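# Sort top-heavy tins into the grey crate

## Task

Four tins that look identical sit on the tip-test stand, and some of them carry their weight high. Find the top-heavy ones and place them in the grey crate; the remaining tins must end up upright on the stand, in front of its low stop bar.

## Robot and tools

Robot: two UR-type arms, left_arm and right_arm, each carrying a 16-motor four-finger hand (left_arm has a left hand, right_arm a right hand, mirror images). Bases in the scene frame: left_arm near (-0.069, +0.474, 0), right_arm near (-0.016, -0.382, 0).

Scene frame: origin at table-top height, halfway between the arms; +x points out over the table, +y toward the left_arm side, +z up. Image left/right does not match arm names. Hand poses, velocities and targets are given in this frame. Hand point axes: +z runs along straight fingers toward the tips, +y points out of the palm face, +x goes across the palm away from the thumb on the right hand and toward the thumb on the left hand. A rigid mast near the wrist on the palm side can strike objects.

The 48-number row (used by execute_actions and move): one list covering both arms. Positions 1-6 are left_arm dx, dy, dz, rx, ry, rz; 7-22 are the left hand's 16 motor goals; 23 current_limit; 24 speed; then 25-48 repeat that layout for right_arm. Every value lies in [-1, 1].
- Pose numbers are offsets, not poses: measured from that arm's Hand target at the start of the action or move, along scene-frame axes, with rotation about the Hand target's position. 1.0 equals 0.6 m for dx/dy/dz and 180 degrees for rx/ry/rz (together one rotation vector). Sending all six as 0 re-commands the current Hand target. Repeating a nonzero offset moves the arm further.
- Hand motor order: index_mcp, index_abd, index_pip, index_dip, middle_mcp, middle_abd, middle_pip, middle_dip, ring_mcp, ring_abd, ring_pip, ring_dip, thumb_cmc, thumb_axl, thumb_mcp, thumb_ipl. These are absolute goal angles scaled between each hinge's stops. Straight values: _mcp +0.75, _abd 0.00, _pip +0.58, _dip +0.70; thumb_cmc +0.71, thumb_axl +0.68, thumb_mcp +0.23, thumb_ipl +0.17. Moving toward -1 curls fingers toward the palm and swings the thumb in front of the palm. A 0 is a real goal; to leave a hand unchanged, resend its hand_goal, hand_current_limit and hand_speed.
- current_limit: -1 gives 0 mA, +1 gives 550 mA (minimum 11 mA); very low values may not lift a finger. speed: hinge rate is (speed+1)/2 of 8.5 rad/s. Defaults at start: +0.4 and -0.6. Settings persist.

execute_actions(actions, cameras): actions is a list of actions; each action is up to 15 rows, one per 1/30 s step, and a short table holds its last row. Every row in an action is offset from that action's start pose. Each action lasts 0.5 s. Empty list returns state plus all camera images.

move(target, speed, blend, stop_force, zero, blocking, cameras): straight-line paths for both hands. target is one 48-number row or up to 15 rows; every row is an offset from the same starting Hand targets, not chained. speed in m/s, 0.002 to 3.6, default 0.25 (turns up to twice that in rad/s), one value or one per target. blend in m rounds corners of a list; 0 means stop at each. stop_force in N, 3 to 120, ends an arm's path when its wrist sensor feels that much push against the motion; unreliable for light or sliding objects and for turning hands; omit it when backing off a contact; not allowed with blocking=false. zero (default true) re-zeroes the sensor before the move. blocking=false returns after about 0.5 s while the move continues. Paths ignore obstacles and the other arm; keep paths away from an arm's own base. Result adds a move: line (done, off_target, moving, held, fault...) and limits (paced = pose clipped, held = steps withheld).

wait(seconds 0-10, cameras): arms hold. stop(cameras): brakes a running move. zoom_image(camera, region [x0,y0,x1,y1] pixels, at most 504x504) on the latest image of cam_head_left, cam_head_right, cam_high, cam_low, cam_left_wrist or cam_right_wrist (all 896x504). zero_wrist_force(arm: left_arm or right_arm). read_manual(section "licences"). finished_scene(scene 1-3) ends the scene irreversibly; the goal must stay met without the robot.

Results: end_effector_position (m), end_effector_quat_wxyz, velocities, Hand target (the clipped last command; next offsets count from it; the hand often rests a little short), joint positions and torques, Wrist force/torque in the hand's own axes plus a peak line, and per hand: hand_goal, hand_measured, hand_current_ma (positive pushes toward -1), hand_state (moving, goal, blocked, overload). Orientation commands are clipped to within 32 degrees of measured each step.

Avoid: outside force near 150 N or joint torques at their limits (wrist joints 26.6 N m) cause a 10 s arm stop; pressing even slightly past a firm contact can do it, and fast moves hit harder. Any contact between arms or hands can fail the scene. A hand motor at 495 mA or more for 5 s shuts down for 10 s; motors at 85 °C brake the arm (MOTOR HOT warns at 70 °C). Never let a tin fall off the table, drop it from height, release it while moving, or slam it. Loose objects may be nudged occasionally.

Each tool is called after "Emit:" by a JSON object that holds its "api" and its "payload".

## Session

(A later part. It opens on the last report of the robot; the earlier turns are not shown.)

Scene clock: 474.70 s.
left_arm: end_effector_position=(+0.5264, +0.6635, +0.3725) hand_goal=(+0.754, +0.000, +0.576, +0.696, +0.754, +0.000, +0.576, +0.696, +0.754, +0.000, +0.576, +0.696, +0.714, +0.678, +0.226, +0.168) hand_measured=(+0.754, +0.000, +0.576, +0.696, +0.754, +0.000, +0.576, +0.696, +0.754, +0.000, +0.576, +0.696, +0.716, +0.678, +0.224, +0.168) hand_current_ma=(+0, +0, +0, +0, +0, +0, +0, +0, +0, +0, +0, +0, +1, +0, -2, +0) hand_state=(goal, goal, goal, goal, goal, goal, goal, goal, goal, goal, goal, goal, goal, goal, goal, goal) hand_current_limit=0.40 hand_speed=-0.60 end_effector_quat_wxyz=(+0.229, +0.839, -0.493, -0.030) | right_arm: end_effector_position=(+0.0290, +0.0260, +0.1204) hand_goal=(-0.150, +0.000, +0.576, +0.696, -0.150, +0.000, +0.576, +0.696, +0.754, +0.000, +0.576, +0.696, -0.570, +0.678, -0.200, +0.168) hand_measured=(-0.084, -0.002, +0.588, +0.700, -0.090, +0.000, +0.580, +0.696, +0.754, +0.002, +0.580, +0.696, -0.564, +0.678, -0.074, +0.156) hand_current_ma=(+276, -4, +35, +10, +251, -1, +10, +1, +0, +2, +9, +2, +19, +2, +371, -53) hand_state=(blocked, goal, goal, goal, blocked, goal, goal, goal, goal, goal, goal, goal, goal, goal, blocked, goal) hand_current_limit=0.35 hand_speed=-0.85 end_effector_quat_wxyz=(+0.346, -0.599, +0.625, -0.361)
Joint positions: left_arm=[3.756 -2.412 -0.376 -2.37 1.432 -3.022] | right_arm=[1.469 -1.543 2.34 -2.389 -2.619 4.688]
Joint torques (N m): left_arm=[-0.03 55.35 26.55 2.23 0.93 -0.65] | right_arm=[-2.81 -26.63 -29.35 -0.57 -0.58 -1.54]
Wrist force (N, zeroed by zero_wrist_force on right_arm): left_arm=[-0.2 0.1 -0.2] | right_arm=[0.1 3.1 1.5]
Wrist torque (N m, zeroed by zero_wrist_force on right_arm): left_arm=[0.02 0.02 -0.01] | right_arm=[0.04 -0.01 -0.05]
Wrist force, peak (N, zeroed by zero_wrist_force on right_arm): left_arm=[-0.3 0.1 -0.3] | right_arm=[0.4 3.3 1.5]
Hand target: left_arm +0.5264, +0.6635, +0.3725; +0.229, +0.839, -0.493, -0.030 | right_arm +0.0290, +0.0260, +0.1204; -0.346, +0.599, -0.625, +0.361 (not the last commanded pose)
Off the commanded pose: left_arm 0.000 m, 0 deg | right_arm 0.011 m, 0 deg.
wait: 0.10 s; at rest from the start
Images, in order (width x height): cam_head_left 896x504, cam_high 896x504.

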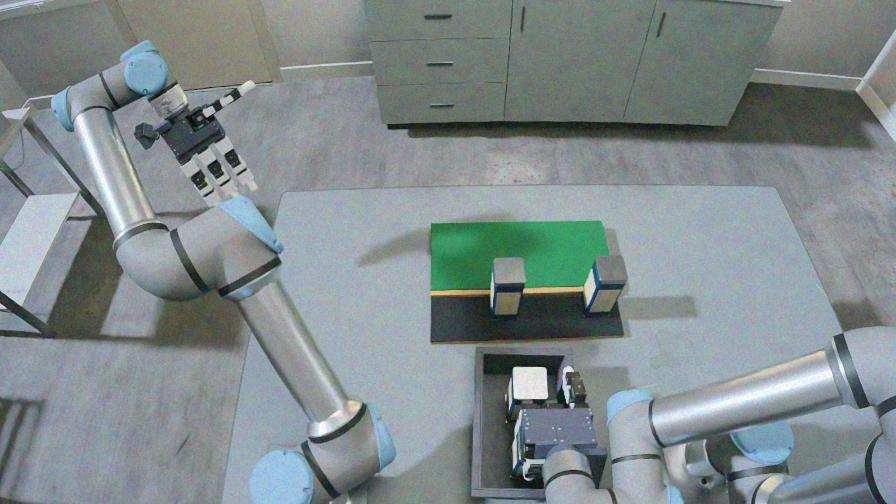

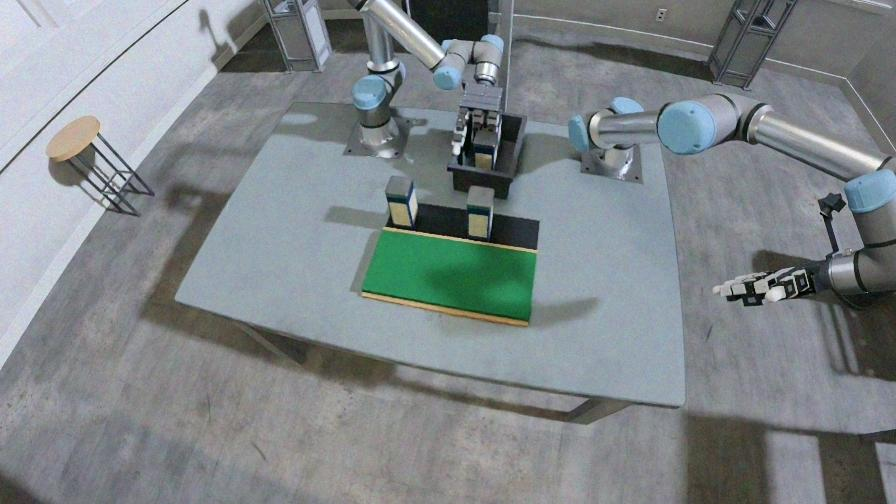

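Emit:
{"api": "move", "payload": {"target": [0,0,0,0,0,0,0.754,0,0.576,0.696,0.754,0,0.576,0.696,0.754,0,0.576,0.696,0.714,0.678,0.226,0.168,0.4,-0.6,0,0,-0.0035,0,0,0,-0.15,0,0.576,0.696,-0.15,0,0.576,0.696,0.754,0,0.576,0.696,-0.571,0.678,-0.2,0.168,0.35,-0.85], "speed": 0.01}}

Emit:
{"api": "move", "payload": {"target": [0,0,0,0,0,0,0.754,0,0.576,0.696,0.754,0,0.576,0.696,0.754,0,0.576,0.696,0.714,0.678,0.226,0.168,0.4,-0.6,0,0,0,0,0,0,-0.05,0,0.576,0.696,-0.06,0,0.576,0.696,0.754,0,0.576,0.696,-0.571,0.678,-0.03,0.168,0.35,-0.9]}}

Emit:
{"api": "move", "payload": {"target": [0,0,0,0,0,0,0.754,0,0.576,0.696,0.754,0,0.576,0.696,0.754,0,0.576,0.696,0.714,0.678,0.226,0.168,0.4,-0.6,0,0,0,0,0,0,0.01,0,0.576,0.696,0.0,0,0.576,0.696,0.754,0,0.576,0.696,-0.571,0.678,0.05,0.168,0.35,-0.8]}}

Emit:
{"api": "move", "payload": {"target": [[0,0,0,0,0,0,0.754,0,0.576,0.696,0.754,0,0.576,0.696,0.754,0,0.576,0.696,0.714,0.678,0.226,0.168,0.4,-0.6,0,0,0.08,0,0,0,0.01,0,0.576,0.696,0.0,0,0.576,0.696,0.754,0,0.576,0.696,-0.571,0.678,0.05,0.168,0.35,-0.8],[0,0,0,0,0,0,0.754,0,0.576,0.696,0.754,0,0.576,0.696,0.754,0,0.576,0.696,0.714,0.678,0.226,0.168,0.4,-0.6,0,0,0.35,0,0,0,0.01,0,0.576,0.696,0.0,0,0.576,0.696,0.754,0,0.576,0.696,-0.571,0.678,0.05,0.168,0.35,-0.8]], "speed": [0.08,0.2], "blend": [0.01,0], "cameras": ["cam_head_left","cam_high","cam_low"]}}

Emit:
{"api": "zoom_image", "payload": {"camera": "cam_head_left", "region": [440, 200, 680, 504]}}

Emit:
{"api": "zoom_image", "payload": {"camera": "cam_high", "region": [360, 80, 580, 250]}}

Scene clock: 494.33 s.
left_arm: end_effector_position=(+0.5264, +0.6635, +0.3725) hand_goal=(+0.754, +0.000, +0.576, +0.696, +0.754, +0.000, +0.576, +0.696, +0.754, +0.000, +0.576, +0.696, +0.714, +0.678, +0.226, +0.168) hand_measured=(+0.754, +0.000, +0.576, +0.696, +0.754, +0.000, +0.576, +0.696, +0.754, +0.000, +0.576, +0.696, +0.716, +0.678, +0.224, +0.168) hand_current_ma=(+0, +0, +0, +0, +0, +0, +0, +0, +0, +0, +0, +0, +1, +0, -2, +0) hand_state=(goal, goal, goal, goal, goal, goal, goal, goal, goal, goal, goal, goal, goal, goal, goal, goal) hand_current_limit=0.40 hand_speed=-0.60 end_effector_quat_wxyz=(+0.229, +0.839, -0.493, -0.030) | right_arm: end_effector_position=(+0.0290, +0.0260, +0.1184) hand_goal=(-0.150, +0.000, +0.576, +0.696, -0.150, +0.000, +0.576, +0.696, +0.754, +0.000, +0.576, +0.696, -0.570, +0.678, -0.200, +0.168) hand_measured=(-0.086, -0.002, +0.588, +0.700, -0.090, +0.000, +0.580, +0.696, +0.762, +0.000, +0.584, +0.698, -0.564, +0.678, -0.074, +0.154) hand_current_ma=(+274, -2, +35, +10, +248, -1, +11, +1, +26, -1, +22, +7, +19, +1, +371, -61) hand_state=(blocked, goal, goal, goal, blocked, goal, goal, goal, goal, goal, goal, goal, goal, goal, blocked, goal) hand_current_limit=0.35 hand_speed=-0.85 end_effector_quat_wxyz=(+0.346, -0.599, +0.625, -0.361)
Joint positions: left_arm=[3.756 -2.412 -0.376 -2.37 1.432 -3.022] | right_arm=[1.469 -1.538 2.342 -2.396 -2.619 4.688]
Joint torques (N m): left_arm=[-0.54 55.03 26.85 2.16 1.07 -0.6] | right_arm=[-0.89 -6.49 -2.4 -3.18 -0.66 0.76]
Wrist force (N, zeroed by zero_wrist_force on right_arm): left_arm=[-0.2 0.0 -0.2] | right_arm=[-0.3 -6.8 -5.3]
Wrist torque (N m, zeroed by zero_wrist_force on right_arm): left_arm=[0.02 0.02 -0.01] | right_arm=[-0.03 0.00 -0.09]
Wrist force, peak (N, zeroed by zero_wrist_force on right_arm): left_arm=[-0.4 0.0 -0.2] | right_arm=[-0.4 -6.8 -5.3]
Hand target: left_arm +0.5264, +0.6635, +0.3725; +0.229, +0.839, -0.493, -0.030 | right_arm +0.0290, +0.0260, +0.1183; -0.346, +0.599, -0.625, +0.361
Off the commanded pose: left_arm 0.000 m, 0 deg | right_arm 0.000 m, 0 deg.
move: done

Scene clock: 495.00 s.
left_arm: end_effector_position=(+0.5264, +0.6635, +0.3725) hand_goal=(+0.754, +0.000, +0.576, +0.696, +0.754, +0.000, +0.576, +0.696, +0.754, +0.000, +0.576, +0.696, +0.714, +0.678, +0.226, +0.168) hand_measured=(+0.754, +0.000, +0.576, +0.696, +0.754, +0.000, +0.576, +0.696, +0.754, +0.000, +0.576, +0.696, +0.716, +0.678, +0.224, +0.168) hand_current_ma=(+0, +0, +0, +0, +0, +0, +0, +0, +0, +0, +0, +0, +1, +0, -2, +0) hand_state=(goal, goal, goal, goal, goal, goal, goal, goal, goal, goal, goal, goal, goal, goal, goal, goal) hand_current_limit=0.40 hand_speed=-0.60 end_effector_quat_wxyz=(+0.229, +0.839, -0.493, -0.030) | right_arm: end_effector_position=(+0.0290, +0.0260, +0.1183) hand_goal=(-0.050, +0.000, +0.576, +0.696, -0.060, +0.000, +0.576, +0.696, +0.754, +0.000, +0.576, +0.696, -0.570, +0.678, -0.030, +0.168) hand_measured=(-0.054, -0.002, +0.578, +0.698, -0.064, +0.000, +0.578, +0.696, +0.762, +0.000, +0.584, +0.698, -0.568, +0.678, -0.032, +0.166) hand_current_ma=(-12, -2, +5, +7, -12, +0, +6, +1, +28, +0, +23, +7, +7, +1, -8, -8) hand_state=(goal, goal, goal, goal, goal, goal, goal, goal, goal, goal, goal, goal, goal, goal, goal, goal) hand_current_limit=0.35 hand_speed=-0.90 end_effector_quat_wxyz=(+0.346, -0.599, +0.625, -0.361)
Joint positions: left_arm=[3.756 -2.412 -0.376 -2.37 1.432 -3.022] | right_arm=[1.469 -1.538 2.343 -2.396 -2.619 4.688]
Joint torques (N m): left_arm=[-0.16 55.31 26.87 2.15 1.1 -0.52] | right_arm=[-0.55 -10.94 -8.26 -3.6 -0.67 0.98]
Wrist force (N, zeroed by zero_wrist_force on right_arm): left_arm=[-0.4 0.1 0.0] | right_arm=[-0.2 -1.1 -1.7]
Wrist torque (N m, zeroed by zero_wrist_force on right_arm): left_arm=[0.02 0.05 -0.04] | right_arm=[0.08 0.05 -0.12]
Wrist force, peak (N, zeroed by zero_wrist_force on right_arm): left_arm=[-0.4 0.0 -0.1] | right_arm=[-0.5 -6.9 -5.2]
Hand target: left_arm +0.5264, +0.6635, +0.3725; +0.229, +0.839, -0.493, -0.030 | right_arm +0.0290, +0.0260, +0.1183; -0.346, +0.599, -0.625, +0.361
Off the commanded pose: left_arm 0.000 m, 0 deg | right_arm 0.000 m, 0 deg.
move: done

Scene clock: 495.50 s.
left_arm: end_effector_position=(+0.5264, +0.6635, +0.3725) hand_goal=(+0.754, +0.000, +0.576, +0.696, +0.754, +0.000, +0.576, +0.696, +0.754, +0.000, +0.576, +0.696, +0.714, +0.678, +0.226, +0.168) hand_measured=(+0.754, +0.000, +0.576, +0.696, +0.754, +0.000, +0.576, +0.696, +0.754, +0.000, +0.576, +0.696, +0.716, +0.678, +0.224, +0.168) hand_current_ma=(+0, +0, +0, +0, +0, +0, +0, +0, +0, +0, +0, +0, +1, +0, -2, +0) hand_state=(goal, goal, goal, goal, goal, goal, goal, goal, goal, goal, goal, goal, goal, goal, goal, goal) hand_current_limit=0.40 hand_speed=-0.60 end_effector_quat_wxyz=(+0.229, +0.839, -0.493, -0.030) | right_arm: end_effector_position=(+0.0290, +0.0260, +0.1183) hand_goal=(+0.010, +0.000, +0.576, +0.696, +0.000, +0.000, +0.576, +0.696, +0.754, +0.000, +0.576, +0.696, -0.570, +0.678, +0.050, +0.168) hand_measured=(-0.006, -0.002, +0.578, +0.698, -0.006, +0.000, +0.578, +0.696, +0.762, +0.000, +0.584, +0.698, -0.568, +0.678, +0.044, +0.166) hand_current_ma=(-53, -2, +4, +6, -16, +0, +5, +1, +28, +0, +24, +7, +7, +1, -22, -7) hand_state=(goal, goal, goal, goal, goal, goal, goal, goal, goal, goal, goal, goal, goal, goal, goal, goal) hand_current_limit=0.35 hand_speed=-0.80 end_effector_quat_wxyz=(+0.346, -0.599, +0.625, -0.361)
Joint positions: left_arm=[3.756 -2.412 -0.376 -2.37 1.432 -3.022] | right_arm=[1.469 -1.538 2.343 -2.396 -2.619 4.688]
Joint torques (N m): left_arm=[-0.26 54.91 27.44 2.14 1.07 -0.69] | right_arm=[-0.77 -14.11 -13.04 -3.65 -0.65 0.93]
Wrist force (N, zeroed by zero_wrist_force on right_arm): left_arm=[-0.2 0.0 -0.1] | right_arm=[0.1 -0.8 -1.8]
Wrist torque (N m, zeroed by zero_wrist_force on right_arm): left_arm=[0.01 0.03 -0.02] | right_arm=[0.07 0.02 -0.10]
Wrist force, peak (N, zeroed by zero_wrist_force on right_arm): left_arm=[-0.3 0.1 0.0] | right_arm=[-0.1 -1.0 -1.8]
Hand target: left_arm +0.5264, +0.6635, +0.3725; +0.229, +0.839, -0.493, -0.030 | right_arm +0.0290, +0.0260, +0.1183; -0.346, +0.599, -0.625, +0.361
Off the commanded pose: left_arm 0.000 m, 0 deg | right_arm 0.000 m, 0 deg.
move: done

Scene clock: 497.63 s.
left_arm: end_effector_position=(+0.5264, +0.6635, +0.3725) hand_goal=(+0.754, +0.000, +0.576, +0.696, +0.754, +0.000, +0.576, +0.696, +0.754, +0.000, +0.576, +0.696, +0.714, +0.678, +0.226, +0.168) hand_measured=(+0.754, +0.000, +0.576, +0.696, +0.754, +0.000, +0.576, +0.696, +0.754, +0.000, +0.576, +0.696, +0.716, +0.678, +0.224, +0.168) hand_current_ma=(+0, +0, +0, +0, +0, +0, +0, +0, +0, +0, +0, +0, +1, +0, -2, +0) hand_state=(goal, goal, goal, goal, goal, goal, goal, goal, goal, goal, goal, goal, goal, goal, goal, goal) hand_current_limit=0.40 hand_speed=-0.60 end_effector_quat_wxyz=(+0.229, +0.839, -0.493, -0.030) | right_arm: end_effector_position=(+0.0290, +0.0260, +0.3283) hand_goal=(+0.010, +0.000, +0.576, +0.696, +0.000, +0.000, +0.576, +0.696, +0.754, +0.000, +0.576, +0.696, -0.570, +0.678, +0.050, +0.168) hand_measured=(+0.004, -0.002, +0.578, +0.698, -0.006, +0.000, +0.578, +0.696, +0.748, +0.000, +0.576, +0.698, -0.568, +0.678, +0.046, +0.166) hand_current_ma=(-16, -2, +4, +6, -16, +0, +5, +1, -21, +1, +1, +7, +6, +1, -13, -7) hand_state=(goal, goal, goal, goal, goal, goal, goal, goal, goal, goal, goal, goal, goal, goal, goal, goal) hand_current_limit=0.35 hand_speed=-0.80 end_effector_quat_wxyz=(+0.346, -0.599, +0.625, -0.361)
Joint positions: left_arm=[3.756 -2.412 -0.376 -2.37 1.432 -3.022] | right_arm=[1.469 -1.812 1.967 -1.747 -2.619 4.688]
Joint torques (N m): left_arm=[0.05 55.1 27.19 2.14 1.06 -0.53] | right_arm=[5.87 -3.89 -34.25 0 -3.08 1.86]
Wrist force (N, zeroed by zero_wrist_force on right_arm): left_arm=[-0.2 0.1 0.0] | right_arm=[0.0 0.2 -0.1]
Wrist torque (N m, zeroed by zero_wrist_force on right_arm): left_arm=[0.02 0.02 -0.02] | right_arm=[-0.10 -0.03 -0.12]
Wrist force, peak (N, zeroed by zero_wrist_force on right_arm): left_arm=[-0.3 0.0 -0.3] | right_arm=[-0.1 -0.6 -1.7]
Hand target: left_arm +0.5264, +0.6635, +0.3725; +0.229, +0.839, -0.493, -0.030 | right_arm +0.0290, +0.0260, +0.3283; -0.346, +0.599, -0.625, +0.361
Off the commanded pose: left_arm 0.000 m, 0 deg | right_arm 0.000 m, 0 deg.
move: done
Images, in order (width x height): cam_head_left 896x504, cam_high 896x504, cam_low 896x504.

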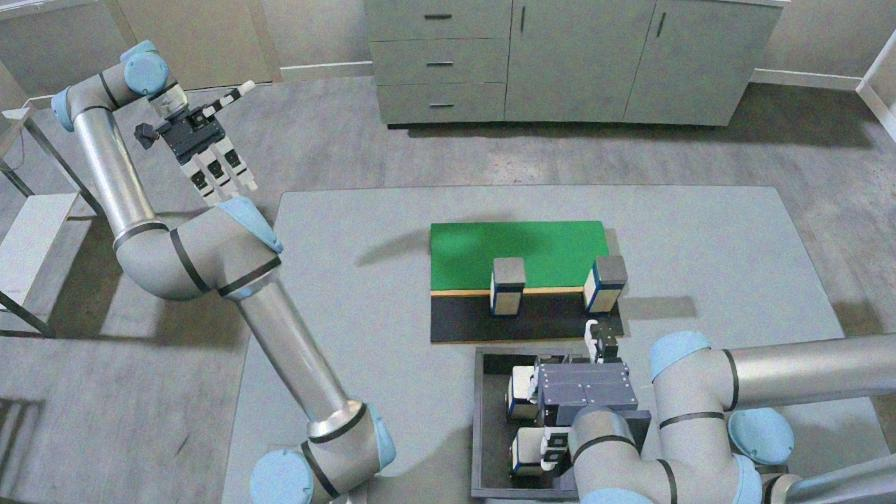

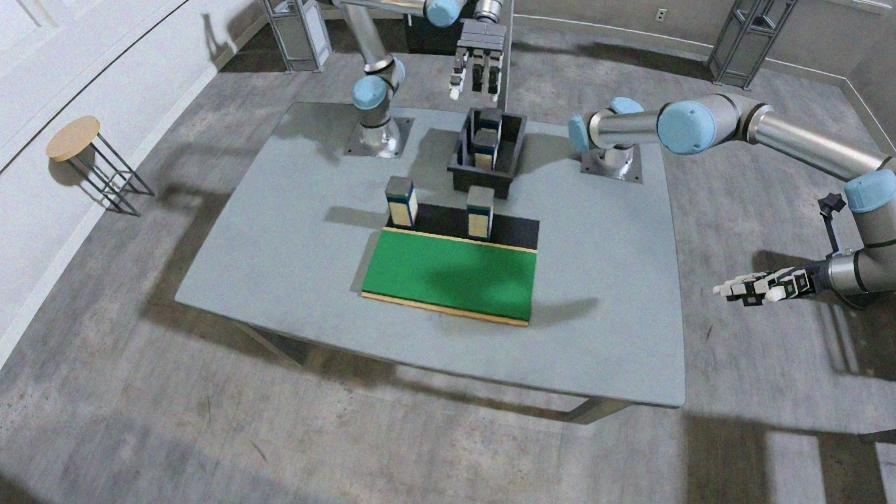

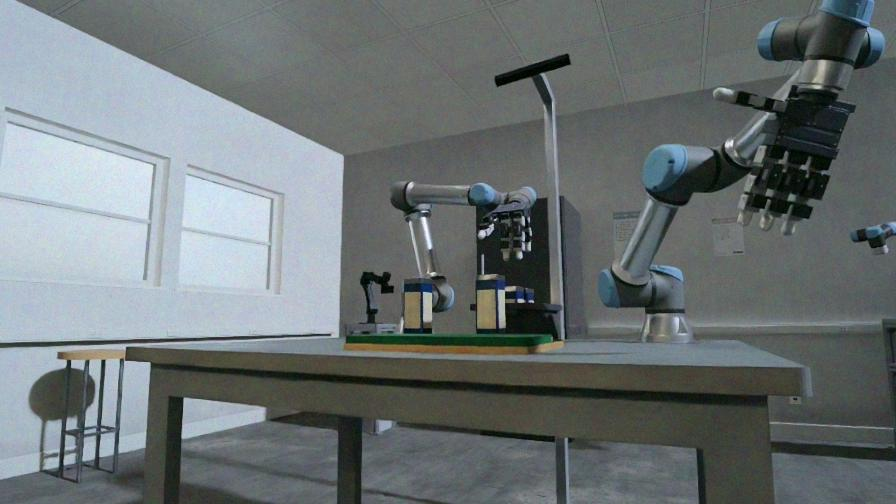

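Scaled by 1.658 from the camera's 896x504 image, which has a finer 1280x720 frame.

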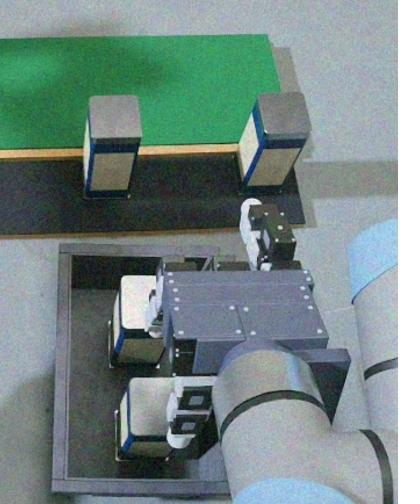

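Scaled by 2.291 from the camera's 896x504 image, which has a finer 1280x720 frame.

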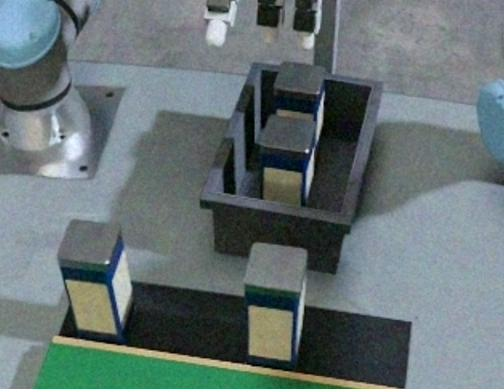

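Emit:
{"api": "finished_scene", "payload": {"scene": 2}}

The scene is finished: the task was done.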